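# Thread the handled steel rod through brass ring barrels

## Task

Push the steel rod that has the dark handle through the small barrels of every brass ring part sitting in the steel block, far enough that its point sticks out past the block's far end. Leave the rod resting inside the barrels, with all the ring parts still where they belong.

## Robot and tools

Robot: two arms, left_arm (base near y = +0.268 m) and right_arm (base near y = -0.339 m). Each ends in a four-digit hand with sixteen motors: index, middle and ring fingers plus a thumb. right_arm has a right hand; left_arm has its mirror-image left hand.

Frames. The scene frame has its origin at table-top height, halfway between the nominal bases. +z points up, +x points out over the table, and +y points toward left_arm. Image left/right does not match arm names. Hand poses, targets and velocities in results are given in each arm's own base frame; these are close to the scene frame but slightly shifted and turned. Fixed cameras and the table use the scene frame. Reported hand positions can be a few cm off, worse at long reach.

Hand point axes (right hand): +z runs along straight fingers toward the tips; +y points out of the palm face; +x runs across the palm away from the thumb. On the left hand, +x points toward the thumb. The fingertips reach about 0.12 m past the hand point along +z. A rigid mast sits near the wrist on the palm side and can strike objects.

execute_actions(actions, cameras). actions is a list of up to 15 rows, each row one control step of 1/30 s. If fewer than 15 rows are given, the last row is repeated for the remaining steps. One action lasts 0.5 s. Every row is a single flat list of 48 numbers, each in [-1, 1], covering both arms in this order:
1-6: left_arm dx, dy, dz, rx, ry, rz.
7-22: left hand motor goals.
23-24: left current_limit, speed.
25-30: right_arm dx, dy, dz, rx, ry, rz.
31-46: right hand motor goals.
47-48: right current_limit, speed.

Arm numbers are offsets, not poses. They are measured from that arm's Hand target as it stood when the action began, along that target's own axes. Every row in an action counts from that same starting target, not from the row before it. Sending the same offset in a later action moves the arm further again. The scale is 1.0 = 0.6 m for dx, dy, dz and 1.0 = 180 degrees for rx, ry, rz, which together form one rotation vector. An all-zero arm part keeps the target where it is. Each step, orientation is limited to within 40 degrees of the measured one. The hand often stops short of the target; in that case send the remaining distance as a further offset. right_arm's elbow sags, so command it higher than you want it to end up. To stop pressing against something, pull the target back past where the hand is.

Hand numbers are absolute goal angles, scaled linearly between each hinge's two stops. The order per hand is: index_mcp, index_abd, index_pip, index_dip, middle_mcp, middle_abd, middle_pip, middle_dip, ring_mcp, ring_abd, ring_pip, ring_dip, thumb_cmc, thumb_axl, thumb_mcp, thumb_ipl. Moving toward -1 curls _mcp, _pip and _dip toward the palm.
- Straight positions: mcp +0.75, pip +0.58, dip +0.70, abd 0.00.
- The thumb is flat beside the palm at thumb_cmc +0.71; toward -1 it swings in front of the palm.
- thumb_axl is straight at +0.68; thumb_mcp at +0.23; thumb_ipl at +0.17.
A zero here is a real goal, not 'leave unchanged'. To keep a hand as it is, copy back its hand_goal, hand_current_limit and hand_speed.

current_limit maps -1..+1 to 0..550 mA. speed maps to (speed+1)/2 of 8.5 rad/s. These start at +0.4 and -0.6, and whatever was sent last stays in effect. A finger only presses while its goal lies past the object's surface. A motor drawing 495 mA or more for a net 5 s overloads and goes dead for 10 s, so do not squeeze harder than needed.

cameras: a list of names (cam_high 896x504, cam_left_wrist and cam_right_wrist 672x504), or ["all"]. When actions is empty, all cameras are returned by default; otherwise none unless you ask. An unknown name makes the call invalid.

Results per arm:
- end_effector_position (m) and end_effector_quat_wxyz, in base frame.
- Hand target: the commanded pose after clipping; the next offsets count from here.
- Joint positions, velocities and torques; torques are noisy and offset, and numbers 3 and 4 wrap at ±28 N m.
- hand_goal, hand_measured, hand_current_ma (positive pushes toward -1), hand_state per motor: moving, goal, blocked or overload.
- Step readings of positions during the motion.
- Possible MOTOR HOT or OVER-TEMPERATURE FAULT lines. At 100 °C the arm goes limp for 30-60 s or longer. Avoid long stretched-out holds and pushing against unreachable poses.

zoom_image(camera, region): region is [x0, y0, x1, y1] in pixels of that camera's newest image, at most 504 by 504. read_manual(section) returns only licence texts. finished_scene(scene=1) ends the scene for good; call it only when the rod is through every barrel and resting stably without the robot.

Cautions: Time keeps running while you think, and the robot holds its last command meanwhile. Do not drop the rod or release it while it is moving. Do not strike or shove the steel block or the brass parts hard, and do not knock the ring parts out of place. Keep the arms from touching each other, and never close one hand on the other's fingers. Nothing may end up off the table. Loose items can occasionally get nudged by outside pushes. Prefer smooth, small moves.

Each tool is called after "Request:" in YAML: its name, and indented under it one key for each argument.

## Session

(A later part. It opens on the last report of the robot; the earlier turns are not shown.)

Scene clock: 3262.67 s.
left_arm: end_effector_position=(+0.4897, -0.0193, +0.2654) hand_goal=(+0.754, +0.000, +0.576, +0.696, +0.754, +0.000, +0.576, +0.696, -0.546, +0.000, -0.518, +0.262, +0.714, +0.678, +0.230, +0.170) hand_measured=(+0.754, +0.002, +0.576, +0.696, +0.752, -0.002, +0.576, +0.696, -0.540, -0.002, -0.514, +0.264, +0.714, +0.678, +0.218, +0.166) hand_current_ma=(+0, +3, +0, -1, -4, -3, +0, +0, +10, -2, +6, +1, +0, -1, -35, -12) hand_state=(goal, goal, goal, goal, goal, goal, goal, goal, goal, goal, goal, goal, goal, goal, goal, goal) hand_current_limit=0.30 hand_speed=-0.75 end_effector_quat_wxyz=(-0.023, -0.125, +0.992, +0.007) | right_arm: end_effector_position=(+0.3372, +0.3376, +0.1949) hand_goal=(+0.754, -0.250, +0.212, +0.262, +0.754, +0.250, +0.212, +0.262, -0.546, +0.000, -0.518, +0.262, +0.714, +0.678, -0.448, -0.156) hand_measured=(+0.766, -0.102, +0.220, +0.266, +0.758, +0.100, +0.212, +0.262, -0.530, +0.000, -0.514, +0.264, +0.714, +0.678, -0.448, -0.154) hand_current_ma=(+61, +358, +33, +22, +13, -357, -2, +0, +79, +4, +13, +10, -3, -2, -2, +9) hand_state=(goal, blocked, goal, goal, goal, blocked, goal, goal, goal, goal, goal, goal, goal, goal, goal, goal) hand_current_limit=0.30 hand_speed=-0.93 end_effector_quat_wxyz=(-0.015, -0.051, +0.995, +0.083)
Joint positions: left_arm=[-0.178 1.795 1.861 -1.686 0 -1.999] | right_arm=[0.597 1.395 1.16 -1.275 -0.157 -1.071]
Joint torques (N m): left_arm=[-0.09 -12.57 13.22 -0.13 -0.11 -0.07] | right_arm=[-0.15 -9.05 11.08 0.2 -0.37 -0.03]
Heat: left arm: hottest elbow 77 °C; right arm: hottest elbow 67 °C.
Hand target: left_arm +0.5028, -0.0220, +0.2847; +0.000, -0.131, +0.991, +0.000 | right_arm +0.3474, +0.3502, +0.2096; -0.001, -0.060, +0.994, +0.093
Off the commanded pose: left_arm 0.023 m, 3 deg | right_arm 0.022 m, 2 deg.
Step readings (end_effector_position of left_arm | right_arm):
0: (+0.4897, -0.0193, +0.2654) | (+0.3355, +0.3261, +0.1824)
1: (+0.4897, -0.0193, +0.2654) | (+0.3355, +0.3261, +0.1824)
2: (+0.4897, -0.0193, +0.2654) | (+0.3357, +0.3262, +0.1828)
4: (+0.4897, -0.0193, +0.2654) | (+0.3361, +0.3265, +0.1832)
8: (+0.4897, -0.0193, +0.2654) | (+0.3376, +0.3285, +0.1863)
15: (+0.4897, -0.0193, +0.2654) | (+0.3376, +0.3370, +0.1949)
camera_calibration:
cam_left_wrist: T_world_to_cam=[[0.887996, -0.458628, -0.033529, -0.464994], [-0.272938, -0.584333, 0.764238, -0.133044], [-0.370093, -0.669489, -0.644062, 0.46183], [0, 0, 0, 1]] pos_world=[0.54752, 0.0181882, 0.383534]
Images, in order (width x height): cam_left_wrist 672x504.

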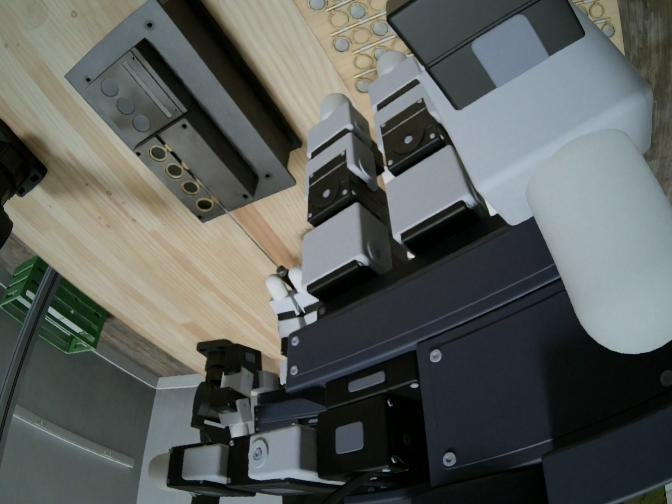

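Request:
zoom_image:
  camera: "cam_left_wrist"
  region: [150, 135, 240, 225]

Request:
zoom_image:
  camera: "cam_left_wrist"
  region: [200, 190, 224, 214]

Request:
zoom_image:
  camera: "cam_left_wrist"
  region: [180, 164, 208, 192]

Scaled by 5.600 from the camera's 672x504 image, which has a finer 960x720 frame.

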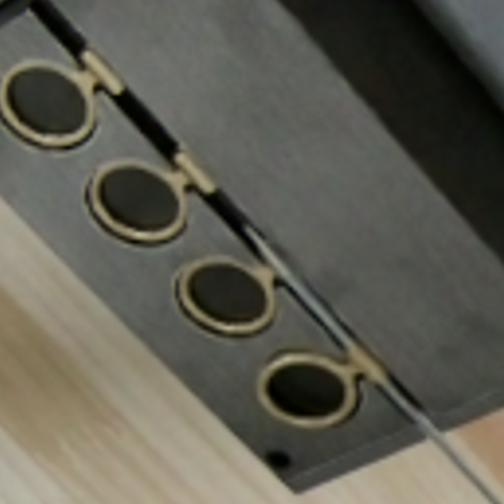

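Scaled by 21.000 from the camera's 672x504 image, which has a finer 960x720 frame.

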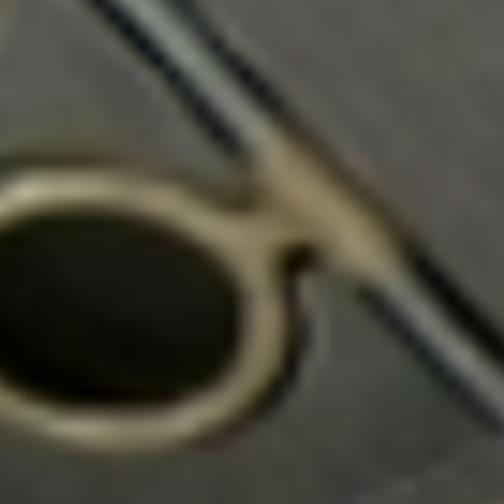

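Scaled by 18.000 from the camera's 672x504 image, which has a finer 960x720 frame.

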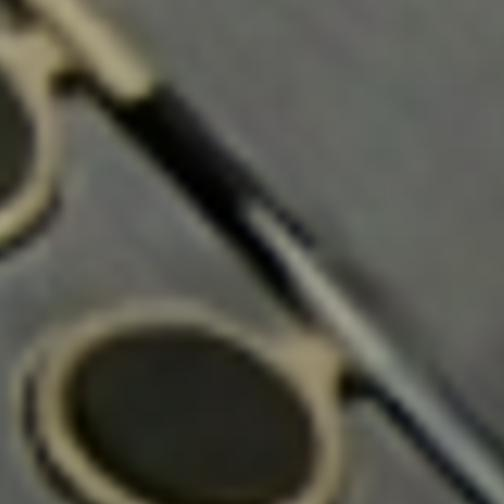

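Request:
execute_actions:
  actions:
    - [[0.06,0.015,-0.012,0,0,0,1,0,1,1,1,0,1,1,1,0,1,1,0.714,0.678,0.23,0.17,0.3,-0.75,0,0,0,0,0,0,0.754,-0.25,0.212,0.261,0.754,0.25,0.212,0.261,-0.547,0,-0.519,0.261,0.714,0.678,-0.449,-0.157,0.3,-0.93]]
    - [[0.06,0.015,-0.012,0,0,0,1,0,1,1,1,0,1,1,1,0,1,1,0.714,0.678,0.23,0.17,0.3,-0.75,0,0,0,0,0,0,0.754,-0.25,0.212,0.261,0.754,0.25,0.212,0.261,-0.547,0,-0.519,0.261,0.714,0.678,-0.449,-0.157,0.3,-0.93]]
  cameras: ["cam_left_wrist"]

Scene clock: 3338.60 s.
left_arm: end_effector_position=(+0.4327, -0.0172, +0.2969) hand_goal=(+1.000, +0.000, +1.000, +1.000, +1.000, +0.000, +1.000, +1.000, +1.000, +0.000, +1.000, +1.000, +0.714, +0.678, +0.230, +0.170) hand_measured=(+0.990, +0.002, +0.992, +0.998, +0.990, -0.002, +0.994, +0.996, +0.988, -0.002, +0.994, +0.998, +0.714, +0.678, +0.220, +0.166) hand_current_ma=(-22, +2, -15, -5, -25, -3, -12, -6, -28, -2, -13, -4, +0, -1, -31, -11) hand_state=(goal, goal, goal, goal, goal, goal, goal, goal, goal, goal, goal, goal, goal, goal, goal, goal) hand_current_limit=0.30 hand_speed=-0.75 end_effector_quat_wxyz=(-0.004, -0.132, +0.991, +0.001) | right_arm: end_effector_position=(+0.3372, +0.3376, +0.1949) hand_goal=(+0.754, -0.250, +0.212, +0.262, +0.754, +0.250, +0.212, +0.262, -0.546, +0.000, -0.518, +0.262, +0.714, +0.678, -0.448, -0.156) hand_measured=(+0.766, -0.102, +0.220, +0.266, +0.756, +0.100, +0.212, +0.262, -0.530, +0.000, -0.514, +0.264, +0.714, +0.678, -0.448, -0.154) hand_current_ma=(+62, +358, +33, +22, +14, -357, -2, +0, +79, +4, +13, +10, -3, -2, -2, +9) hand_state=(goal, blocked, goal, goal, goal, blocked, goal, goal, goal, goal, goal, goal, goal, goal, goal, goal) hand_current_limit=0.30 hand_speed=-0.93 end_effector_quat_wxyz=(-0.015, -0.051, +0.995, +0.083)
Joint positions: left_arm=[-0.192 1.619 1.72 -1.681 0 -2.028] | right_arm=[0.597 1.395 1.16 -1.275 -0.157 -1.071]
Joint torques (N m): left_arm=[-1.38 -12.45 7.46 0.69 0.03 -0.06] | right_arm=[0.38 -8.82 11.19 0.17 -0.36 -0.03]
Heat: left arm: hottest elbow 77 °C; right arm: hottest elbow 64 °C.
Hand target: left_arm +0.4285, -0.0233, +0.2991; +0.000, -0.131, +0.991, +0.000 | right_arm +0.3474, +0.3502, +0.2096; -0.001, -0.060, +0.994, +0.093
Off the commanded pose: left_arm 0.008 m, 1 deg | right_arm 0.022 m, 2 deg.
Step readings (end_effector_position of left_arm | right_arm):
0: (+0.4897, -0.0193, +0.2654) | (+0.3372, +0.3376, +0.1949)
1: (+0.4896, -0.0193, +0.2654) | (+0.3372, +0.3376, +0.1949)
2: (+0.4895, -0.0193, +0.2656) | (+0.3372, +0.3376, +0.1949)
4: (+0.4880, -0.0192, +0.2669) | (+0.3372, +0.3376, +0.1949)
8: (+0.4779, -0.0177, +0.2746) | (+0.3372, +0.3376, +0.1949)
15: (+0.4701, -0.0166, +0.2906) | (+0.3372, +0.3376, +0.1949)
16: (+0.4697, -0.0165, +0.2908) | (+0.3372, +0.3376, +0.1949)
17: (+0.4676, -0.0164, +0.2901) | (+0.3372, +0.3376, +0.1949)
19: (+0.4581, -0.0152, +0.2863) | (+0.3372, +0.3376, +0.1949)
23: (+0.4403, -0.0147, +0.2849) | (+0.3372, +0.3376, +0.1949)
30: (+0.4331, -0.0170, +0.2961) | (+0.3372, +0.3376, +0.1949)
camera_calibration:
cam_left_wrist: T_world_to_cam=[[0.895486, -0.445064, 0.00476995, -0.426712], [-0.294008, -0.583442, 0.75707, -0.160166], [-0.334161, -0.679348, -0.653316, 0.449444], [0, 0, 0, 1]] pos_world=[0.485211, 0.0219675, 0.416922]
Images, in order (width x height): cam_left_wrist 672x504.

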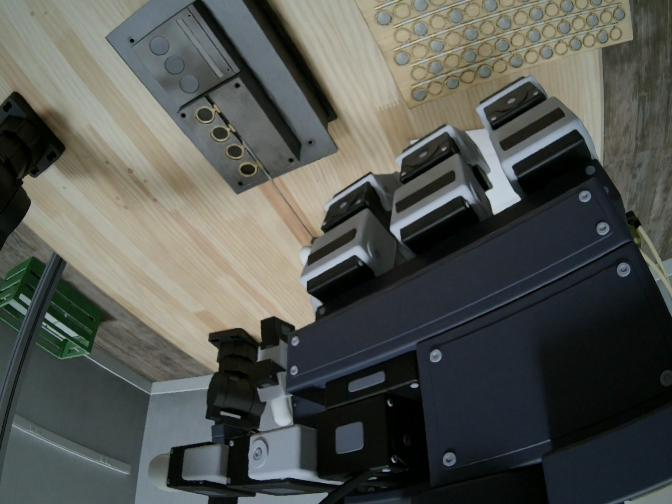

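Request:
zoom_image:
  camera: "cam_left_wrist"
  region: [195, 95, 265, 185]

Request:
zoom_image:
  camera: "cam_left_wrist"
  region: [232, 142, 262, 172]

Request:
zoom_image:
  camera: "cam_left_wrist"
  region: [240, 160, 330, 250]

Scaled by 5.600 from the camera's 672x504 image, which has a finer 960x720 frame.

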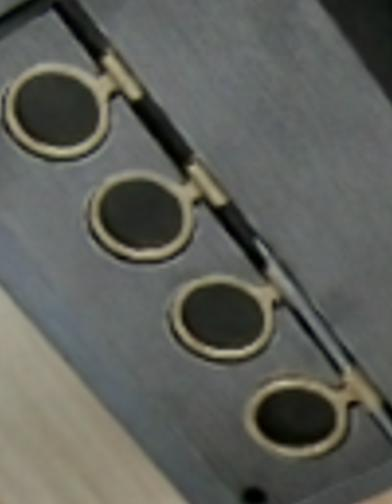

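Scaled by 16.800 from the camera's 672x504 image, which has a finer 960x720 frame.

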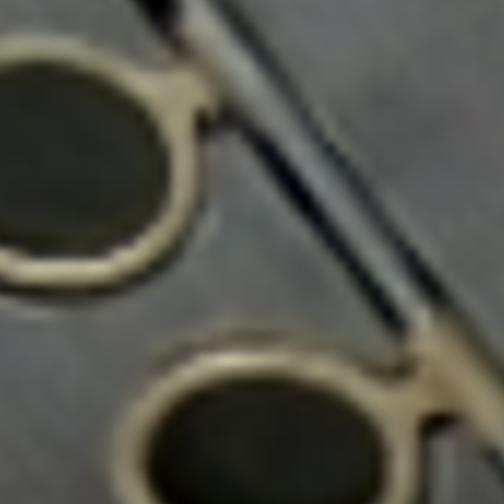

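Scaled by 5.600 from the camera's 672x504 image, which has a finer 960x720 frame.

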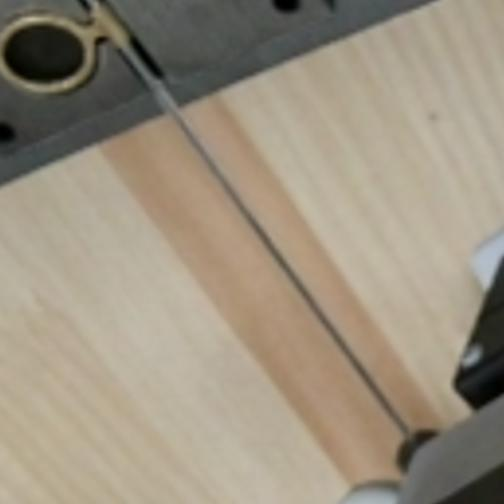

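Request:
execute_actions:
  actions:
    - [[0.1,0.025,0,0,0,0,1,0,1,1,1,0,1,1,1,0,1,1,0.714,0.678,0.23,0.17,0.3,-0.75,-0.004,-0.015,-0.0025,0,0,0,0.754,-0.25,0.212,0.261,0.754,0.25,0.212,0.261,-0.547,0,-0.519,0.261,0.714,0.678,-0.449,-0.157,0.3,-0.93]]
  cameras: ["cam_left_wrist"]

Scene clock: 3400.07 s.
left_arm: end_effector_position=(+0.3685, -0.0189, +0.3001) hand_goal=(+1.000, +0.000, +1.000, +1.000, +1.000, +0.000, +1.000, +1.000, +1.000, +0.000, +1.000, +1.000, +0.714, +0.678, +0.230, +0.170) hand_measured=(+0.992, +0.002, +0.994, +0.998, +0.990, -0.002, +0.994, +0.996, +0.992, -0.002, +0.994, +0.998, +0.714, +0.678, +0.220, +0.166) hand_current_ma=(-19, +2, -13, -5, -21, -2, -11, -6, -20, -2, -12, -4, +0, -1, -28, -10) hand_state=(goal, goal, goal, goal, goal, goal, goal, goal, goal, goal, goal, goal, goal, goal, goal, goal) hand_current_limit=0.30 hand_speed=-0.75 end_effector_quat_wxyz=(-0.002, -0.132, +0.991, +0.001) | right_arm: end_effector_position=(+0.3374, +0.3361, +0.1952) hand_goal=(+0.754, -0.250, +0.212, +0.262, +0.754, +0.250, +0.212, +0.262, -0.546, +0.000, -0.518, +0.262, +0.714, +0.678, -0.448, -0.156) hand_measured=(+0.766, -0.102, +0.220, +0.266, +0.756, +0.100, +0.212, +0.262, -0.530, +0.000, -0.514, +0.264, +0.714, +0.678, -0.448, -0.154) hand_current_ma=(+61, +358, +33, +22, +9, -357, -4, -1, +79, +4, +13, +10, -3, -2, -2, +9) hand_state=(goal, blocked, goal, goal, goal, blocked, goal, goal, goal, goal, goal, goal, goal, goal, goal, goal) hand_current_limit=0.30 hand_speed=-0.93 end_effector_quat_wxyz=(-0.015, -0.056, +0.995, +0.084)
Joint positions: left_arm=[-0.225 1.451 1.537 -1.662 0 -2.06] | right_arm=[0.591 1.395 1.16 -1.275 -0.159 -1.088]
Joint torques (N m): left_arm=[-1.32 -9.41 7.65 0.83 -0.01 -0.04] | right_arm=[-1.08 -9.05 10.86 0.08 -0.38 -0.08]
Heat: left arm: hottest elbow 65 °C; right arm: hottest elbow 64 °C.
Hand target: left_arm +0.3667, -0.0244, +0.2991; +0.000, -0.131, +0.991, +0.000 | right_arm +0.3509, +0.3415, +0.2094; -0.001, -0.060, +0.994, +0.093
Off the commanded pose: left_arm 0.006 m, 0 deg | right_arm 0.020 m, 2 deg.
Step readings (end_effector_position of left_arm | right_arm):
0: (+0.4327, -0.0172, +0.2969) | (+0.3372, +0.3376, +0.1949)
1: (+0.4323, -0.0171, +0.2963) | (+0.3372, +0.3376, +0.1949)
2: (+0.4298, -0.0172, +0.2947) | (+0.3371, +0.3376, +0.1949)
4: (+0.4152, -0.0159, +0.2879) | (+0.3368, +0.3376, +0.1949)
8: (+0.3833, -0.0150, +0.2849) | (+0.3372, +0.3368, +0.1950)
15: (+0.3700, -0.0190, +0.3011) | (+0.3376, +0.3360, +0.1952)
camera_calibration:
cam_left_wrist: T_world_to_cam=[[0.894762, -0.446464, 0.00843975, -0.370891], [-0.297791, -0.582508, 0.75631, -0.180815], [-0.332749, -0.679231, -0.654159, 0.428548], [0, 0, 0, 1]] pos_world=[0.420613, 0.0201677, 0.420221]
Images, in order (width x height): cam_left_wrist 672x504.

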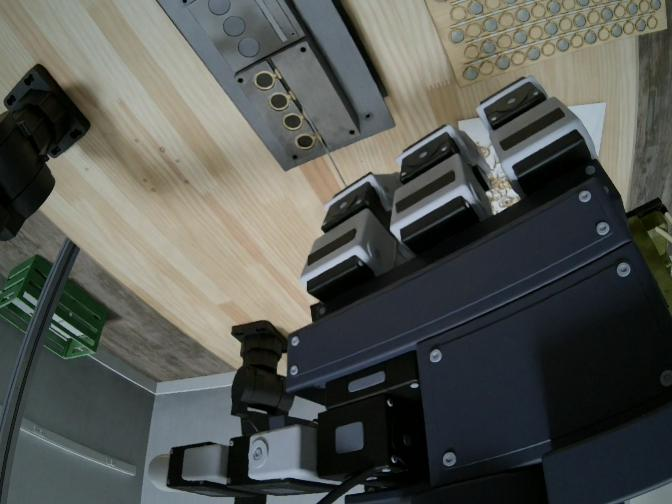

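Request:
execute_actions:
  actions:
    - [[0,0,0,0,0,0,1,0,1,1,1,0,1,1,1,0,1,1,0.714,0.678,0.23,0.17,0.3,-0.75,0,-0.013,-0.002,0,0,0,0.754,-0.25,0.212,0.261,0.754,0.25,0.212,0.261,-0.547,0,-0.519,0.261,0.714,0.678,-0.449,-0.157,0.3,-0.93]]
  cameras: ["cam_left_wrist"]

Request:
zoom_image:
  camera: "cam_left_wrist"
  region: [290, 115, 320, 145]

Request:
zoom_image:
  camera: "cam_left_wrist"
  region: [240, 60, 340, 160]

Scene clock: 3404.07 s.
left_arm: end_effector_position=(+0.3684, -0.0190, +0.3001) hand_goal=(+1.000, +0.000, +1.000, +1.000, +1.000, +0.000, +1.000, +1.000, +1.000, +0.000, +1.000, +1.000, +0.714, +0.678, +0.230, +0.170) hand_measured=(+0.992, +0.002, +0.994, +0.998, +0.990, -0.002, +0.994, +0.996, +0.992, -0.002, +0.994, +0.998, +0.714, +0.678, +0.220, +0.166) hand_current_ma=(-19, +2, -13, -5, -21, -2, -11, -6, -20, -2, -12, -4, +0, -1, -28, -10) hand_state=(goal, goal, goal, goal, goal, goal, goal, goal, goal, goal, goal, goal, goal, goal, goal, goal) hand_current_limit=0.30 hand_speed=-0.75 end_effector_quat_wxyz=(-0.002, -0.132, +0.991, +0.001) | right_arm: end_effector_position=(+0.3424, +0.3297, +0.1954) hand_goal=(+0.754, -0.250, +0.212, +0.262, +0.754, +0.250, +0.212, +0.262, -0.546, +0.000, -0.518, +0.262, +0.714, +0.678, -0.448, -0.156) hand_measured=(+0.764, -0.102, +0.218, +0.266, +0.756, +0.100, +0.210, +0.262, -0.530, +0.000, -0.514, +0.264, +0.714, +0.678, -0.448, -0.154) hand_current_ma=(+49, +358, +25, +18, +8, -357, -4, -1, +79, +4, +13, +10, -3, -2, -2, +9) hand_state=(goal, blocked, goal, goal, goal, blocked, goal, goal, goal, goal, goal, goal, goal, goal, goal, goal) hand_current_limit=0.30 hand_speed=-0.93 end_effector_quat_wxyz=(-0.014, -0.055, +0.995, +0.085)
Joint positions: left_arm=[-0.225 1.451 1.537 -1.662 0 -2.061] | right_arm=[0.571 1.395 1.16 -1.275 -0.161 -1.106]
Joint torques (N m): left_arm=[-1.03 -9.41 7.47 0.83 -0.01 -0.07] | right_arm=[-0.85 -9.7 10.24 -0.01 -0.38 -0.06]
Heat: left arm: hottest elbow 65 °C; right arm: hottest elbow 64 °C.
Hand target: left_arm +0.3667, -0.0243, +0.2991; +0.000, -0.131, +0.991, +0.000 | right_arm +0.3519, +0.3335, +0.2092; -0.001, -0.060, +0.994, +0.093
Off the commanded pose: left_arm 0.006 m, 0 deg | right_arm 0.017 m, 2 deg.
Step readings (end_effector_position of left_arm | right_arm):
0: (+0.3684, -0.0190, +0.3001) | (+0.3374, +0.3361, +0.1952)
1: (+0.3684, -0.0190, +0.3001) | (+0.3375, +0.3359, +0.1952)
2: (+0.3684, -0.0190, +0.3001) | (+0.3376, +0.3357, +0.1952)
4: (+0.3684, -0.0190, +0.3001) | (+0.3383, +0.3349, +0.1953)
8: (+0.3684, -0.0190, +0.3001) | (+0.3413, +0.3314, +0.1954)
15: (+0.3684, -0.0190, +0.3001) | (+0.3425, +0.3297, +0.1954)
camera_calibration:
cam_left_wrist: T_world_to_cam=[[0.8951, -0.445786, 0.00838393, -0.370935], [-0.297318, -0.582766, 0.756298, -0.181033], [-0.332261, -0.679455, -0.654174, 0.428321], [0, 0, 0, 1]] pos_world=[0.420514, 0.0201673, 0.420221]
Images, in order (width x height): cam_left_wrist 672x504.

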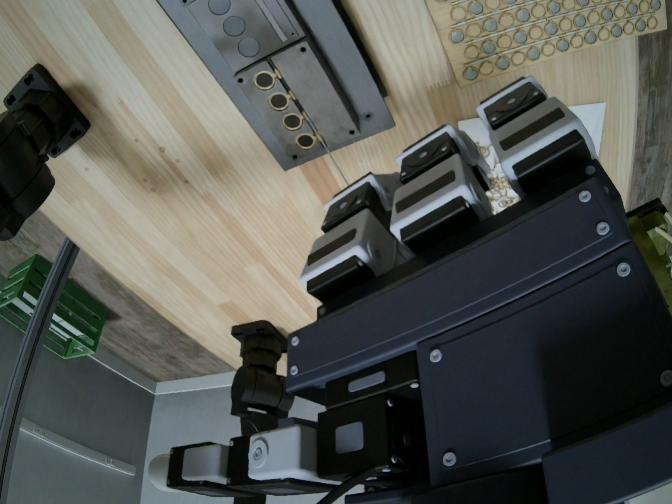

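Scaled by 16.800 from the camera's 672x504 image, which has a finer 960x720 frame.

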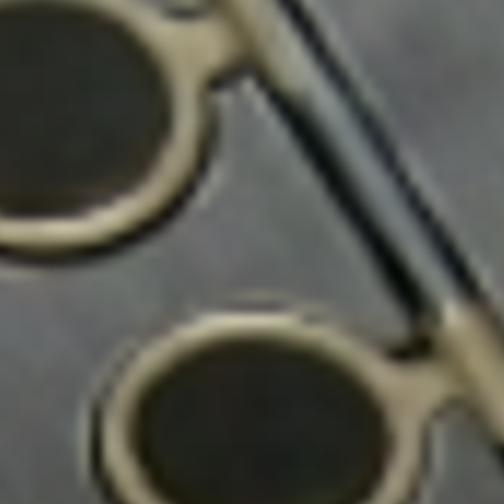

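Scaled by 5.040 from the camera's 672x504 image, which has a finer 960x720 frame.

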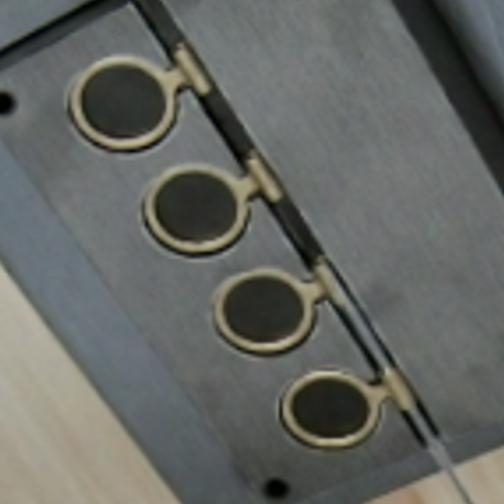

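Request:
execute_actions:
  actions:
    - [[0,0,0,0,0,0,1,0,1,1,1,0,1,1,1,0,1,1,0.714,0.678,0.23,0.17,0.3,-0.75,0,-0.015,-0.003,0,0,0,0.754,-0.25,0.212,0.261,0.754,0.25,0.212,0.261,-0.547,0,-0.519,0.261,0.714,0.678,-0.449,-0.157,0.3,-0.93]]
  cameras: ["cam_left_wrist"]

Request:
zoom_image:
  camera: "cam_left_wrist"
  region: [290, 115, 320, 145]

Scene clock: 3415.87 s.
left_arm: end_effector_position=(+0.3684, -0.0190, +0.3001) hand_goal=(+1.000, +0.000, +1.000, +1.000, +1.000, +0.000, +1.000, +1.000, +1.000, +0.000, +1.000, +1.000, +0.714, +0.678, +0.230, +0.170) hand_measured=(+0.992, +0.002, +0.994, +0.998, +0.990, -0.002, +0.994, +0.996, +0.992, -0.002, +0.994, +0.998, +0.714, +0.678, +0.220, +0.166) hand_current_ma=(-19, +2, -13, -5, -21, -2, -11, -6, -20, -2, -12, -4, +0, -1, -28, -10) hand_state=(goal, goal, goal, goal, goal, goal, goal, goal, goal, goal, goal, goal, goal, goal, goal, goal) hand_current_limit=0.30 hand_speed=-0.75 end_effector_quat_wxyz=(-0.002, -0.132, +0.991, +0.001) | right_arm: end_effector_position=(+0.3470, +0.3233, +0.1957) hand_goal=(+0.754, -0.250, +0.212, +0.262, +0.754, +0.250, +0.212, +0.262, -0.546, +0.000, -0.518, +0.262, +0.714, +0.678, -0.448, -0.156) hand_measured=(+0.762, -0.102, +0.216, +0.266, +0.756, +0.100, +0.210, +0.262, -0.530, +0.000, -0.516, +0.264, +0.714, +0.678, -0.448, -0.154) hand_current_ma=(+40, +358, +19, +15, +6, -357, -5, -1, +79, +4, +13, +10, -3, -2, -2, +9) hand_state=(goal, blocked, goal, goal, goal, blocked, goal, goal, goal, goal, goal, goal, goal, goal, goal, goal) hand_current_limit=0.30 hand_speed=-0.93 end_effector_quat_wxyz=(-0.012, -0.056, +0.995, +0.086)
Joint positions: left_arm=[-0.225 1.451 1.537 -1.662 0 -2.061] | right_arm=[0.551 1.395 1.16 -1.275 -0.162 -1.127]
Joint torques (N m): left_arm=[-1.08 -8.94 7.64 0.77 0.01 -0.07] | right_arm=[-0.91 -10.4 9.58 -0.14 -0.39 -0.08]
Heat: left arm: hottest elbow 65 °C; right arm: hottest elbow 64 °C.
Hand target: left_arm +0.3667, -0.0243, +0.2991; +0.000, -0.131, +0.991, +0.000 | right_arm +0.3529, +0.3245, +0.2093; -0.001, -0.060, +0.994, +0.093
Off the commanded pose: left_arm 0.006 m, 0 deg | right_arm 0.015 m, 2 deg.
Step readings (end_effector_position of left_arm | right_arm):
0: (+0.3684, -0.0190, +0.3001) | (+0.3423, +0.3297, +0.1954)
1: (+0.3684, -0.0190, +0.3001) | (+0.3423, +0.3297, +0.1954)
2: (+0.3684, -0.0190, +0.3001) | (+0.3425, +0.3295, +0.1954)
4: (+0.3684, -0.0190, +0.3001) | (+0.3431, +0.3286, +0.1956)
8: (+0.3684, -0.0190, +0.3001) | (+0.3456, +0.3253, +0.1956)
15: (+0.3684, -0.0190, +0.3001) | (+0.3471, +0.3233, +0.1957)
camera_calibration:
cam_left_wrist: T_world_to_cam=[[0.8951, -0.445786, 0.00838393, -0.370935], [-0.297318, -0.582766, 0.756298, -0.181033], [-0.332261, -0.679455, -0.654174, 0.428321], [0, 0, 0, 1]] pos_world=[0.420514, 0.0201673, 0.420221]
Images, in order (width x height): cam_left_wrist 672x504.

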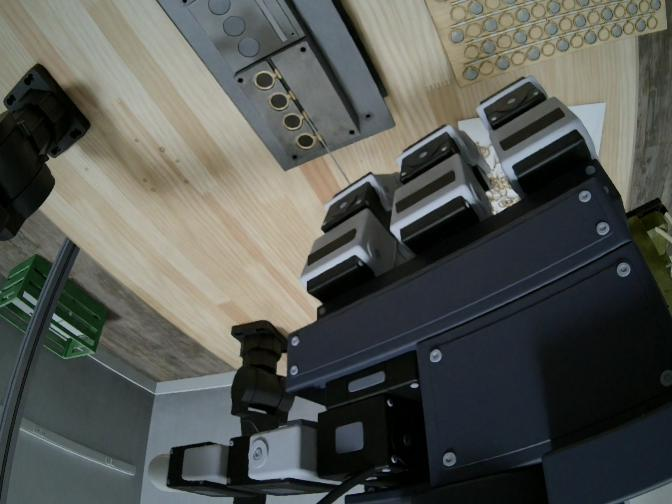

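Scaled by 16.800 from the camera's 672x504 image, which has a finer 960x720 frame.

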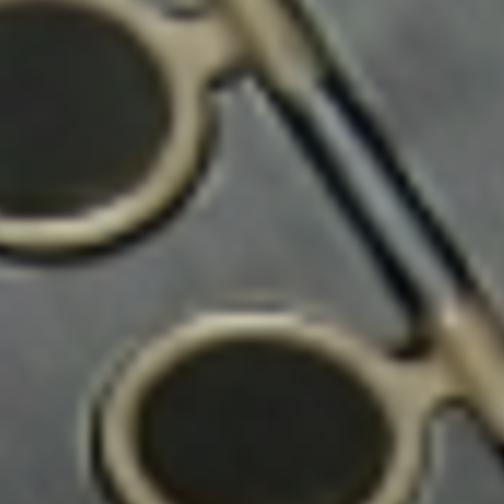

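Request:
execute_actions:
  actions:
    - [[0,0,0,0,0,0,1,0,1,1,1,0,1,1,1,0,1,1,0.714,0.678,0.23,0.17,0.3,-0.75,-0.005,0.02,0.0033,0,0,0,0.754,-0.25,0.212,0.261,0.754,0.25,0.212,0.261,-0.547,0,-0.519,0.261,0.714,0.678,-0.449,-0.157,0.3,-0.93]]
  cameras: ["cam_left_wrist"]

Request:
zoom_image:
  camera: "cam_left_wrist"
  region: [290, 115, 320, 145]

Scene clock: 3422.10 s.
left_arm: end_effector_position=(+0.3684, -0.0190, +0.3001) hand_goal=(+1.000, +0.000, +1.000, +1.000, +1.000, +0.000, +1.000, +1.000, +1.000, +0.000, +1.000, +1.000, +0.714, +0.678, +0.230, +0.170) hand_measured=(+0.992, +0.002, +0.994, +0.998, +0.990, -0.002, +0.994, +0.996, +0.992, -0.002, +0.994, +0.998, +0.714, +0.678, +0.220, +0.166) hand_current_ma=(-19, +2, -13, -5, -21, -2, -11, -6, -20, -2, -12, -4, +0, -1, -28, -10) hand_state=(goal, goal, goal, goal, goal, goal, goal, goal, goal, goal, goal, goal, goal, goal, goal, goal) hand_current_limit=0.30 hand_speed=-0.75 end_effector_quat_wxyz=(-0.002, -0.132, +0.991, +0.001) | right_arm: end_effector_position=(+0.3441, +0.3263, +0.1957) hand_goal=(+0.754, -0.250, +0.212, +0.262, +0.754, +0.250, +0.212, +0.262, -0.546, +0.000, -0.518, +0.262, +0.714, +0.678, -0.448, -0.156) hand_measured=(+0.762, -0.102, +0.216, +0.266, +0.754, +0.100, +0.210, +0.262, -0.530, +0.000, -0.516, +0.264, +0.714, +0.678, -0.448, -0.154) hand_current_ma=(+40, +358, +19, +15, -1, -357, -8, -2, +79, +4, +13, +10, -3, -2, -2, +9) hand_state=(goal, blocked, goal, goal, goal, blocked, goal, goal, goal, goal, goal, goal, goal, goal, goal, goal) hand_current_limit=0.30 hand_speed=-0.93 end_effector_quat_wxyz=(-0.013, -0.060, +0.994, +0.086)
Joint positions: left_arm=[-0.225 1.451 1.537 -1.662 0 -2.061] | right_arm=[0.56 1.395 1.16 -1.275 -0.162 -1.127]
Joint torques (N m): left_arm=[-1.03 -9.29 7.57 0.87 -0.02 -0.08] | right_arm=[0.38 -8.94 11.02 -0.05 -0.32 0.13]
Heat: left arm: hottest elbow 65 °C; right arm: hottest elbow 64 °C.
Hand target: left_arm +0.3667, -0.0243, +0.2991; +0.000, -0.131, +0.991, +0.000 | right_arm +0.3545, +0.3369, +0.2096; -0.001, -0.060, +0.994, +0.093
Off the commanded pose: left_arm 0.006 m, 0 deg | right_arm 0.020 m, 2 deg.
Step readings (end_effector_position of left_arm | right_arm):
0: (+0.3684, -0.0190, +0.3001) | (+0.3469, +0.3233, +0.1957)
1: (+0.3684, -0.0190, +0.3001) | (+0.3469, +0.3233, +0.1957)
2: (+0.3684, -0.0190, +0.3001) | (+0.3469, +0.3233, +0.1957)
4: (+0.3684, -0.0190, +0.3001) | (+0.3469, +0.3233, +0.1957)
8: (+0.3684, -0.0190, +0.3001) | (+0.3458, +0.3245, +0.1957)
15: (+0.3684, -0.0190, +0.3001) | (+0.3442, +0.3262, +0.1957)
camera_calibration:
cam_left_wrist: T_world_to_cam=[[0.8951, -0.445786, 0.00838393, -0.370935], [-0.297318, -0.582766, 0.756298, -0.181033], [-0.332261, -0.679455, -0.654174, 0.428321], [0, 0, 0, 1]] pos_world=[0.420514, 0.0201673, 0.420221]
Images, in order (width x height): cam_left_wrist 672x504.

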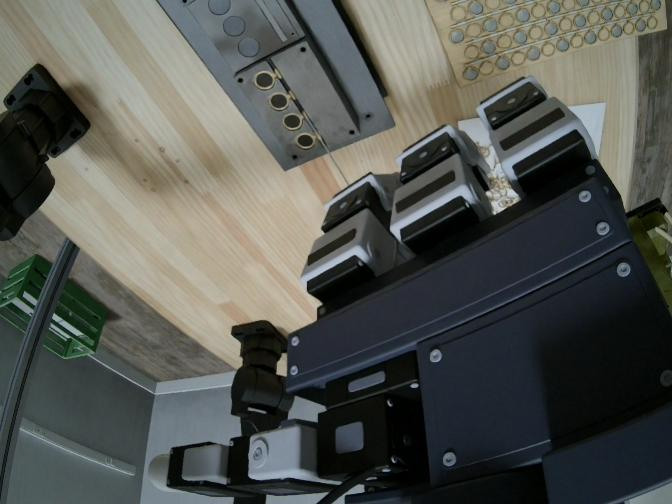

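Scaled by 16.800 from the camera's 672x504 image, which has a finer 960x720 frame.

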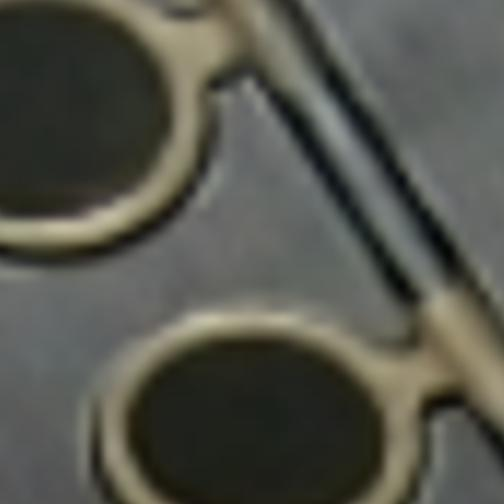

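Request:
execute_actions:
  actions:
    - [[0,0,0,0,0,0,1,0,1,1,1,0,1,1,1,0,1,1,0.714,0.678,0.23,0.17,0.3,-0.75,-0.005,-0.024,-0.004,0,0,0,0.754,-0.25,0.212,0.261,0.754,0.25,0.212,0.261,-0.547,0,-0.519,0.261,0.714,0.678,-0.449,-0.157,0.3,-0.93]]
    - [[0,0,0,0,0,0,1,0,1,1,1,0,1,1,1,0,1,1,0.714,0.678,0.23,0.17,0.3,-0.75,-0.008,0.001,-0.0066,0,0,0,0.754,-0.25,0.212,0.261,0.754,0.25,0.212,0.261,-0.547,0,-0.519,0.261,0.714,0.678,-0.449,-0.157,0.3,-0.93]]
  cameras: ["cam_left_wrist"]

Request:
zoom_image:
  camera: "cam_left_wrist"
  region: [290, 115, 320, 145]

Scene clock: 3431.73 s.
left_arm: end_effector_position=(+0.3684, -0.0190, +0.3001) hand_goal=(+1.000, +0.000, +1.000, +1.000, +1.000, +0.000, +1.000, +1.000, +1.000, +0.000, +1.000, +1.000, +0.714, +0.678, +0.230, +0.170) hand_measured=(+0.992, +0.002, +0.994, +0.998, +0.990, -0.002, +0.994, +0.996, +0.992, -0.002, +0.994, +0.998, +0.714, +0.678, +0.220, +0.166) hand_current_ma=(-19, +2, -13, -5, -21, -2, -11, -6, -20, -2, -12, -4, +0, -1, -28, -10) hand_state=(goal, goal, goal, goal, goal, goal, goal, goal, goal, goal, goal, goal, goal, goal, goal, goal) hand_current_limit=0.30 hand_speed=-0.75 end_effector_quat_wxyz=(-0.002, -0.132, +0.991, +0.001) | right_arm: end_effector_position=(+0.3497, +0.3184, +0.1984) hand_goal=(+0.754, -0.250, +0.212, +0.262, +0.754, +0.250, +0.212, +0.262, -0.546, +0.000, -0.518, +0.262, +0.714, +0.678, -0.448, -0.156) hand_measured=(+0.762, -0.102, +0.216, +0.266, +0.754, +0.100, +0.210, +0.262, -0.530, +0.000, -0.516, +0.264, +0.714, +0.678, -0.448, -0.154) hand_current_ma=(+35, +358, +17, +15, +4, -357, -8, -2, +79, +4, +13, +10, -3, -2, -2, +9) hand_state=(goal, blocked, goal, goal, goal, blocked, goal, goal, goal, goal, goal, goal, goal, goal, goal, goal) hand_current_limit=0.30 hand_speed=-0.93 end_effector_quat_wxyz=(-0.013, -0.057, +0.995, +0.085)
Joint positions: left_arm=[-0.225 1.451 1.537 -1.662 0 -2.061] | right_arm=[0.537 1.395 1.167 -1.287 -0.164 -1.144]
Joint torques (N m): left_arm=[-1.38 -9.23 7.58 0.83 0 -0.08] | right_arm=[-1.14 -8.88 11.29 -0.21 -0.39 -0.05]
Heat: left arm: hottest elbow 65 °C; right arm: hottest elbow 64 °C.
Hand target: left_arm +0.3667, -0.0243, +0.2991; +0.000, -0.131, +0.991, +0.000 | right_arm +0.3639, +0.3231, +0.2132; -0.002, -0.060, +0.994, +0.092
Off the commanded pose: left_arm 0.006 m, 0 deg | right_arm 0.021 m, 2 deg.
Step readings (end_effector_position of left_arm | right_arm):
0: (+0.3684, -0.0190, +0.3001) | (+0.3441, +0.3263, +0.1957)
1: (+0.3684, -0.0190, +0.3001) | (+0.3441, +0.3263, +0.1957)
2: (+0.3684, -0.0190, +0.3001) | (+0.3441, +0.3263, +0.1957)
4: (+0.3684, -0.0190, +0.3001) | (+0.3444, +0.3260, +0.1957)
8: (+0.3684, -0.0190, +0.3001) | (+0.3473, +0.3225, +0.1958)
15: (+0.3684, -0.0190, +0.3001) | (+0.3499, +0.3193, +0.1958)
16: (+0.3684, -0.0190, +0.3001) | (+0.3498, +0.3192, +0.1958)
17: (+0.3684, -0.0190, +0.3001) | (+0.3495, +0.3192, +0.1957)
19: (+0.3684, -0.0190, +0.3001) | (+0.3488, +0.3186, +0.1955)
23: (+0.3684, -0.0190, +0.3001) | (+0.3485, +0.3176, +0.1958)
30: (+0.3684, -0.0190, +0.3001) | (+0.3498, +0.3185, +0.1984)
camera_calibration:
cam_left_wrist: T_world_to_cam=[[0.8951, -0.445786, 0.00838393, -0.370935], [-0.297318, -0.582766, 0.756298, -0.181033], [-0.332261, -0.679455, -0.654174, 0.428321], [0, 0, 0, 1]] pos_world=[0.420514, 0.0201673, 0.420221]
Images, in order (width x height): cam_left_wrist 672x504.

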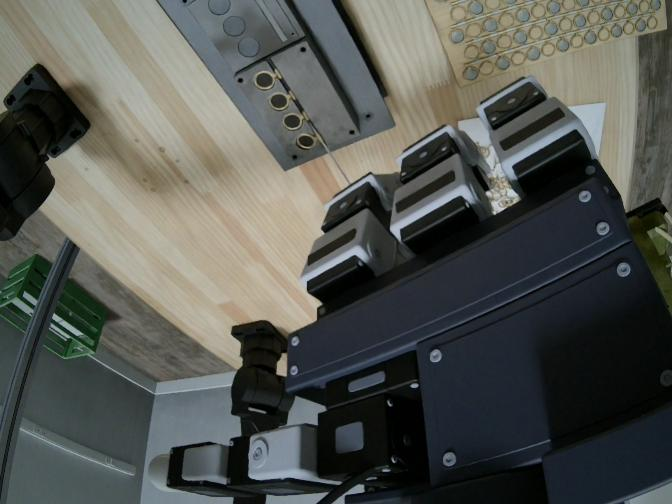

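Scaled by 16.800 from the camera's 672x504 image, which has a finer 960x720 frame.

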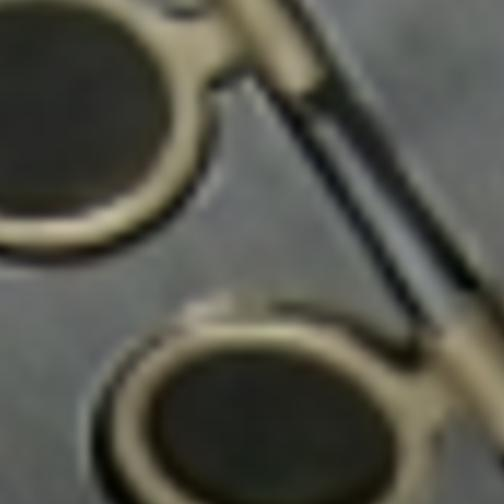

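Request:
execute_actions:
  actions:
    - [[0,0,0,0,0,0,1,0,1,1,1,0,1,1,1,0,1,1,0.714,0.678,0.23,0.17,0.3,-0.75,-0.007,0.016,-0.001,0,0,0,0.754,-0.25,0.212,0.261,0.754,0.25,0.212,0.261,-0.547,0,-0.519,0.261,0.714,0.678,-0.449,-0.157,0.3,-0.93]]
  cameras: ["cam_left_wrist"]

Request:
zoom_image:
  camera: "cam_left_wrist"
  region: [290, 115, 320, 145]

Scene clock: 3440.70 s.
left_arm: end_effector_position=(+0.3684, -0.0190, +0.3001) hand_goal=(+1.000, +0.000, +1.000, +1.000, +1.000, +0.000, +1.000, +1.000, +1.000, +0.000, +1.000, +1.000, +0.714, +0.678, +0.230, +0.170) hand_measured=(+0.992, +0.002, +0.994, +0.998, +0.990, -0.002, +0.994, +0.996, +0.992, -0.002, +0.994, +0.998, +0.714, +0.678, +0.220, +0.166) hand_current_ma=(-19, +2, -13, -5, -21, -2, -11, -6, -20, -2, -12, -4, +0, -1, -28, -10) hand_state=(goal, goal, goal, goal, goal, goal, goal, goal, goal, goal, goal, goal, goal, goal, goal, goal) hand_current_limit=0.30 hand_speed=-0.75 end_effector_quat_wxyz=(-0.002, -0.132, +0.991, +0.001) | right_arm: end_effector_position=(+0.3565, +0.3225, +0.2013) hand_goal=(+0.754, -0.250, +0.212, +0.262, +0.754, +0.250, +0.212, +0.262, -0.546, +0.000, -0.518, +0.262, +0.714, +0.678, -0.448, -0.156) hand_measured=(+0.762, -0.102, +0.216, +0.266, +0.754, +0.100, +0.210, +0.262, -0.530, +0.000, -0.516, +0.264, +0.714, +0.678, -0.448, -0.154) hand_current_ma=(+35, +357, +17, +15, +3, -357, -8, -2, +79, +4, +13, +10, -3, -2, -2, +9) hand_state=(goal, blocked, goal, goal, goal, blocked, goal, goal, goal, goal, goal, goal, goal, goal, goal, goal) hand_current_limit=0.30 hand_speed=-0.93 end_effector_quat_wxyz=(-0.012, -0.057, +0.995, +0.086)
Joint positions: left_arm=[-0.225 1.451 1.537 -1.662 0 -2.061] | right_arm=[0.537 1.412 1.191 -1.291 -0.164 -1.144]
Joint torques (N m): left_arm=[-1.49 -9.11 7.58 0.83 0 -0.06] | right_arm=[0.38 -9.05 11.38 -0.21 -0.35 0.08]
Heat: left arm: hottest elbow 65 °C; right arm: hottest elbow 66 °C.
Hand target: left_arm +0.3667, -0.0243, +0.2991; +0.000, -0.131, +0.991, +0.000 | right_arm +0.3669, +0.3329, +0.2156; -0.001, -0.060, +0.994, +0.092
Off the commanded pose: left_arm 0.006 m, 0 deg | right_arm 0.020 m, 1 deg.
Step readings (end_effector_position of left_arm | right_arm):
0: (+0.3684, -0.0190, +0.3001) | (+0.3497, +0.3184, +0.1984)
1: (+0.3684, -0.0190, +0.3001) | (+0.3497, +0.3184, +0.1984)
2: (+0.3684, -0.0190, +0.3001) | (+0.3499, +0.3185, +0.1987)
4: (+0.3684, -0.0190, +0.3001) | (+0.3512, +0.3193, +0.1994)
8: (+0.3684, -0.0190, +0.3001) | (+0.3554, +0.3218, +0.2010)
15: (+0.3684, -0.0190, +0.3001) | (+0.3565, +0.3225, +0.2013)
camera_calibration:
cam_left_wrist: T_world_to_cam=[[0.8951, -0.445786, 0.00838393, -0.370935], [-0.297318, -0.582766, 0.756298, -0.181033], [-0.332261, -0.679455, -0.654174, 0.428321], [0, 0, 0, 1]] pos_world=[0.420514, 0.0201673, 0.420221]
Images, in order (width x height): cam_left_wrist 672x504.

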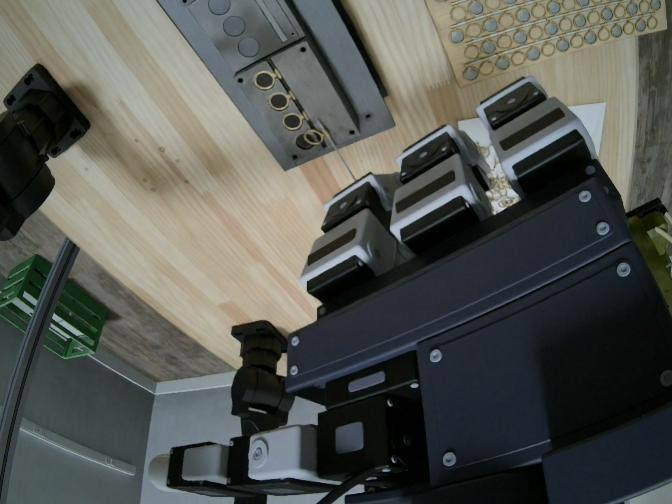

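Scaled by 16.800 from the camera's 672x504 image, which has a finer 960x720 frame.

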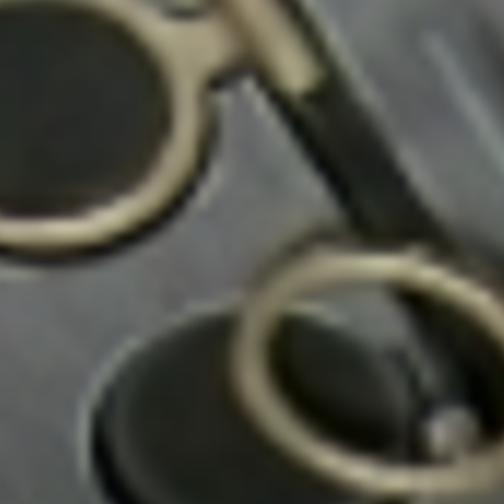

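Request:
zoom_image:
  camera: "cam_left_wrist"
  region: [270, 90, 360, 190]

Request:
zoom_image:
  camera: "cam_left_wrist"
  region: [295, 120, 335, 160]

Scaled by 5.040 from the camera's 672x504 image, which has a finer 960x720 frame.

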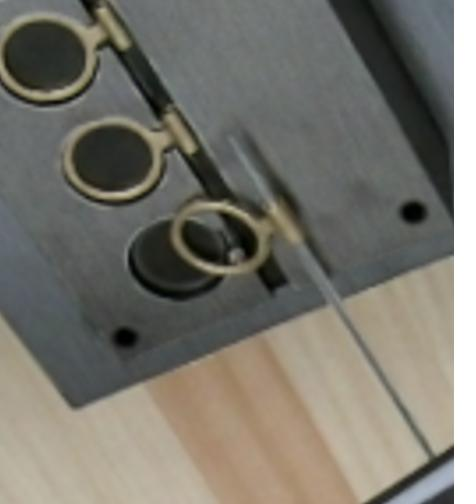

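Scaled by 12.600 from the camera's 672x504 image, which has a finer 960x720 frame.

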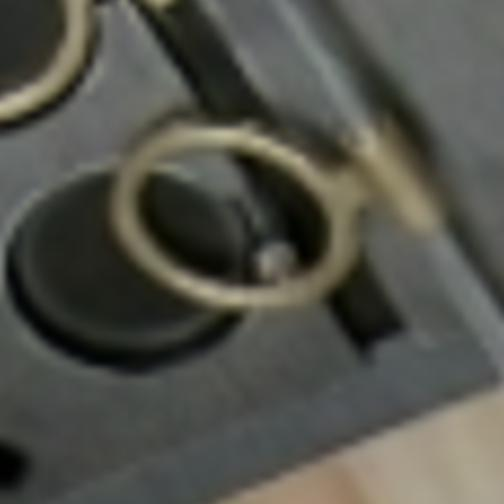

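Request:
execute_actions:
  actions:
    - [[-0.15,-0.037,0,0,0,0,1,0,1,1,1,0,1,1,1,0,1,1,0.714,0.678,0.23,0.17,0.3,-0.75,0,0,0,0,0,0,0.754,-0.25,0.212,0.261,0.754,0.25,0.212,0.261,-0.547,0,-0.519,0.261,0.714,0.678,-0.449,-0.157,0.3,-0.93]]
  cameras: ["cam_left_wrist"]

Request:
zoom_image:
  camera: "cam_left_wrist"
  region: [180, 90, 320, 250]

Scene clock: 3501.73 s.
left_arm: end_effector_position=(+0.4466, -0.0263, +0.2717) hand_goal=(+1.000, +0.000, +1.000, +1.000, +1.000, +0.000, +1.000, +1.000, +1.000, +0.000, +1.000, +1.000, +0.714, +0.678, +0.230, +0.170) hand_measured=(+0.992, +0.002, +0.994, +0.998, +0.992, -0.002, +0.994, +0.996, +0.992, -0.002, +0.994, +0.998, +0.714, +0.678, +0.220, +0.166) hand_current_ma=(-19, +1, -13, -5, -21, -2, -11, -6, -19, -2, -12, -4, +0, -1, -28, -10) hand_state=(goal, goal, goal, goal, goal, goal, goal, goal, goal, goal, goal, goal, goal, goal, goal, goal) hand_current_limit=0.30 hand_speed=-0.75 end_effector_quat_wxyz=(-0.030, -0.130, +0.991, +0.012) | right_arm: end_effector_position=(+0.3565, +0.3225, +0.2013) hand_goal=(+0.754, -0.250, +0.212, +0.262, +0.754, +0.250, +0.212, +0.262, -0.546, +0.000, -0.518, +0.262, +0.714, +0.678, -0.448, -0.156) hand_measured=(+0.762, -0.102, +0.216, +0.266, +0.754, +0.100, +0.210, +0.262, -0.530, +0.000, -0.516, +0.264, +0.714, +0.678, -0.448, -0.154) hand_current_ma=(+35, +358, +17, +15, +3, -357, -8, -2, +79, +4, +13, +10, -3, -2, -2, +9) hand_state=(goal, blocked, goal, goal, goal, blocked, goal, goal, goal, goal, goal, goal, goal, goal, goal, goal) hand_current_limit=0.30 hand_speed=-0.93 end_effector_quat_wxyz=(-0.012, -0.057, +0.995, +0.086)
Joint positions: left_arm=[-0.206 1.693 1.737 -1.68 -0.002 -2.037] | right_arm=[0.537 1.412 1.191 -1.291 -0.164 -1.144]
Joint torques (N m): left_arm=[0.79 -14.45 12.89 -0.2 0 0.12] | right_arm=[0.38 -9 11.4 -0.21 -0.35 0.07]
Heat: left arm: hottest elbow 63 °C; right arm: hottest elbow 66 °C.
Hand target: left_arm +0.4594, -0.0224, +0.2991; +0.000, -0.131, +0.991, +0.000 | right_arm +0.3669, +0.3329, +0.2156; -0.001, -0.060, +0.994, +0.092
Off the commanded pose: left_arm 0.030 m, 4 deg | right_arm 0.020 m, 1 deg.
Step readings (end_effector_position of left_arm | right_arm):
0: (+0.3684, -0.0190, +0.3001) | (+0.3565, +0.3225, +0.2013)
1: (+0.3685, -0.0190, +0.2998) | (+0.3565, +0.3225, +0.2013)
2: (+0.3698, -0.0193, +0.2987) | (+0.3565, +0.3225, +0.2013)
4: (+0.3823, -0.0215, +0.2973) | (+0.3565, +0.3225, +0.2013)
8: (+0.4223, -0.0280, +0.2853) | (+0.3565, +0.3225, +0.2013)
15: (+0.4420, -0.0260, +0.2620) | (+0.3565, +0.3225, +0.2013)
camera_calibration:
cam_left_wrist: T_world_to_cam=[[0.891975, -0.449323, -0.0498826, -0.426834], [-0.255521, -0.592096, 0.764285, -0.161651], [-0.372946, -0.668977, -0.642947, 0.446186], [0, 0, 0, 1]] pos_world=[0.505824, 0.0109894, 0.38913]
Images, in order (width x height): cam_left_wrist 672x504.

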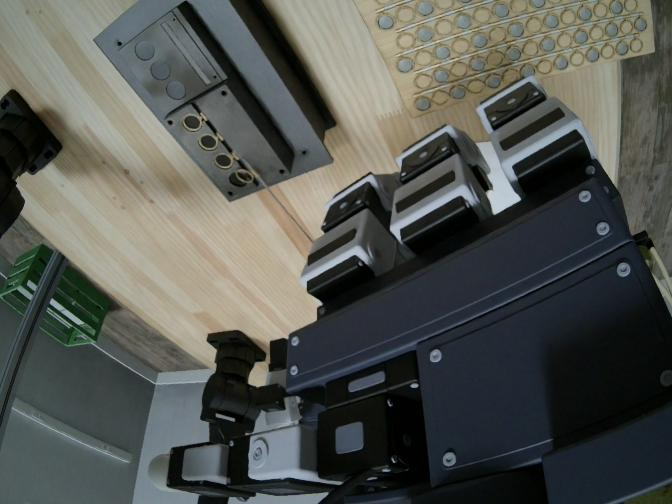

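Scaled by 3.150 from the camera's 672x504 image, which has a finer 960x720 frame.

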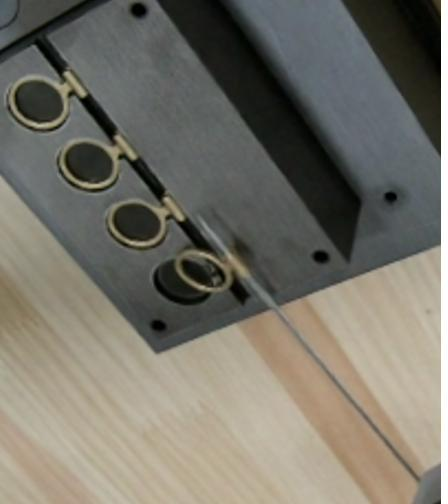

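Request:
zoom_image:
  camera: "cam_left_wrist"
  region: [180, 95, 270, 185]

Request:
zoom_image:
  camera: "cam_left_wrist"
  region: [235, 155, 325, 245]

Scaled by 5.600 from the camera's 672x504 image, which has a finer 960x720 frame.

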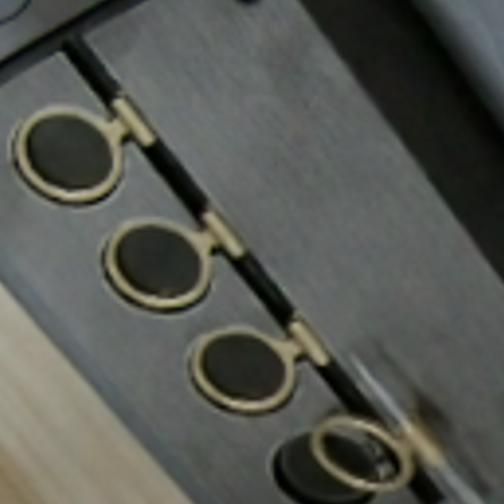

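Scaled by 5.600 from the camera's 672x504 image, which has a finer 960x720 frame.

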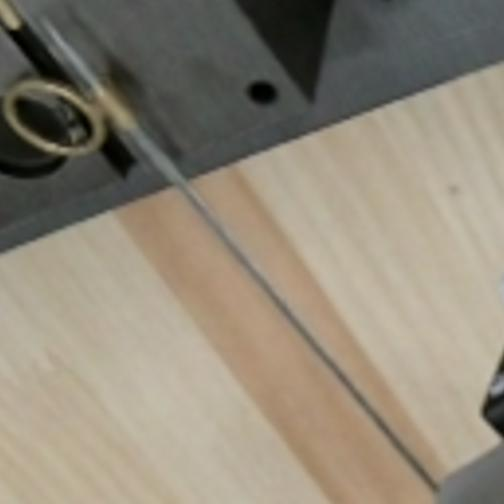

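Request:
execute_actions:
  actions:
    - [[0,0,0,0,0,0,1,0,1,1,1,0,1,1,1,0,1,1,0.714,0.678,0.23,0.17,0.3,-0.75,0.0297,-0.0105,0.003,0.006,0,0,0.754,-0.25,0.212,0.261,0.754,0.25,0.212,0.261,-0.547,0,-0.519,0.261,0.714,0.678,-0.449,-0.157,0.3,-0.93]]

Scene clock: 3586.10 s.
left_arm: end_effector_position=(+0.4458, -0.0261, +0.2720) hand_goal=(+1.000, +0.000, +1.000, +1.000, +1.000, +0.000, +1.000, +1.000, +1.000, +0.000, +1.000, +1.000, +0.714, +0.678, +0.230, +0.170) hand_measured=(+0.992, +0.002, +0.994, +0.998, +0.992, -0.002, +0.994, +0.996, +0.992, -0.002, +0.994, +0.998, +0.714, +0.678, +0.220, +0.166) hand_current_ma=(-19, +1, -13, -5, -21, -2, -11, -6, -19, -2, -12, -4, +0, -1, -28, -10) hand_state=(goal, goal, goal, goal, goal, goal, goal, goal, goal, goal, goal, goal, goal, goal, goal, goal) hand_current_limit=0.30 hand_speed=-0.75 end_effector_quat_wxyz=(-0.032, -0.130, +0.991, +0.012) | right_arm: end_effector_position=(+0.3521, +0.3229, +0.2099) hand_goal=(+0.754, -0.250, +0.212, +0.262, +0.754, +0.250, +0.212, +0.262, -0.546, +0.000, -0.518, +0.262, +0.714, +0.678, -0.448, -0.156) hand_measured=(+0.762, -0.102, +0.216, +0.266, +0.754, +0.100, +0.210, +0.262, -0.530, +0.000, -0.516, +0.264, +0.714, +0.678, -0.448, -0.154) hand_current_ma=(+35, +358, +17, +15, +3, -357, -8, -2, +79, +4, +13, +10, -3, -2, -2, +9) hand_state=(goal, blocked, goal, goal, goal, blocked, goal, goal, goal, goal, goal, goal, goal, goal, goal, goal) hand_current_limit=0.30 hand_speed=-0.93 end_effector_quat_wxyz=(-0.001, -0.062, +0.995, +0.084)
Joint positions: left_arm=[-0.206 1.693 1.737 -1.683 -0.002 -2.037] | right_arm=[0.547 1.389 1.191 -1.296 -0.149 -1.143]
Joint torques (N m): left_arm=[1.32 -12.98 13.31 -0.08 0.03 0.16] | right_arm=[0.44 -9.88 8.46 -0.14 -0.15 0.16]
Heat: left arm: hottest elbow 68 °C; right arm: hottest elbow 66 °C.
Hand target: left_arm +0.4594, -0.0224, +0.2991; +0.000, -0.131, +0.991, +0.000 | right_arm +0.3500, +0.3249, +0.2126; -0.001, -0.060, +0.995, +0.083
Off the commanded pose: left_arm 0.031 m, 4 deg | right_arm 0.004 m, 0 deg.
Step readings (end_effector_position of left_arm | right_arm):
0: (+0.4466, -0.0263, +0.2717) | (+0.3565, +0.3225, +0.2013)
1: (+0.4466, -0.0263, +0.2717) | (+0.3565, +0.3225, +0.2013)
2: (+0.4466, -0.0263, +0.2717) | (+0.3564, +0.3225, +0.2012)
4: (+0.4464, -0.0262, +0.2718) | (+0.3556, +0.3226, +0.2009)
8: (+0.4459, -0.0261, +0.2719) | (+0.3541, +0.3227, +0.2038)
15: (+0.4458, -0.0261, +0.2720) | (+0.3520, +0.3230, +0.2098)


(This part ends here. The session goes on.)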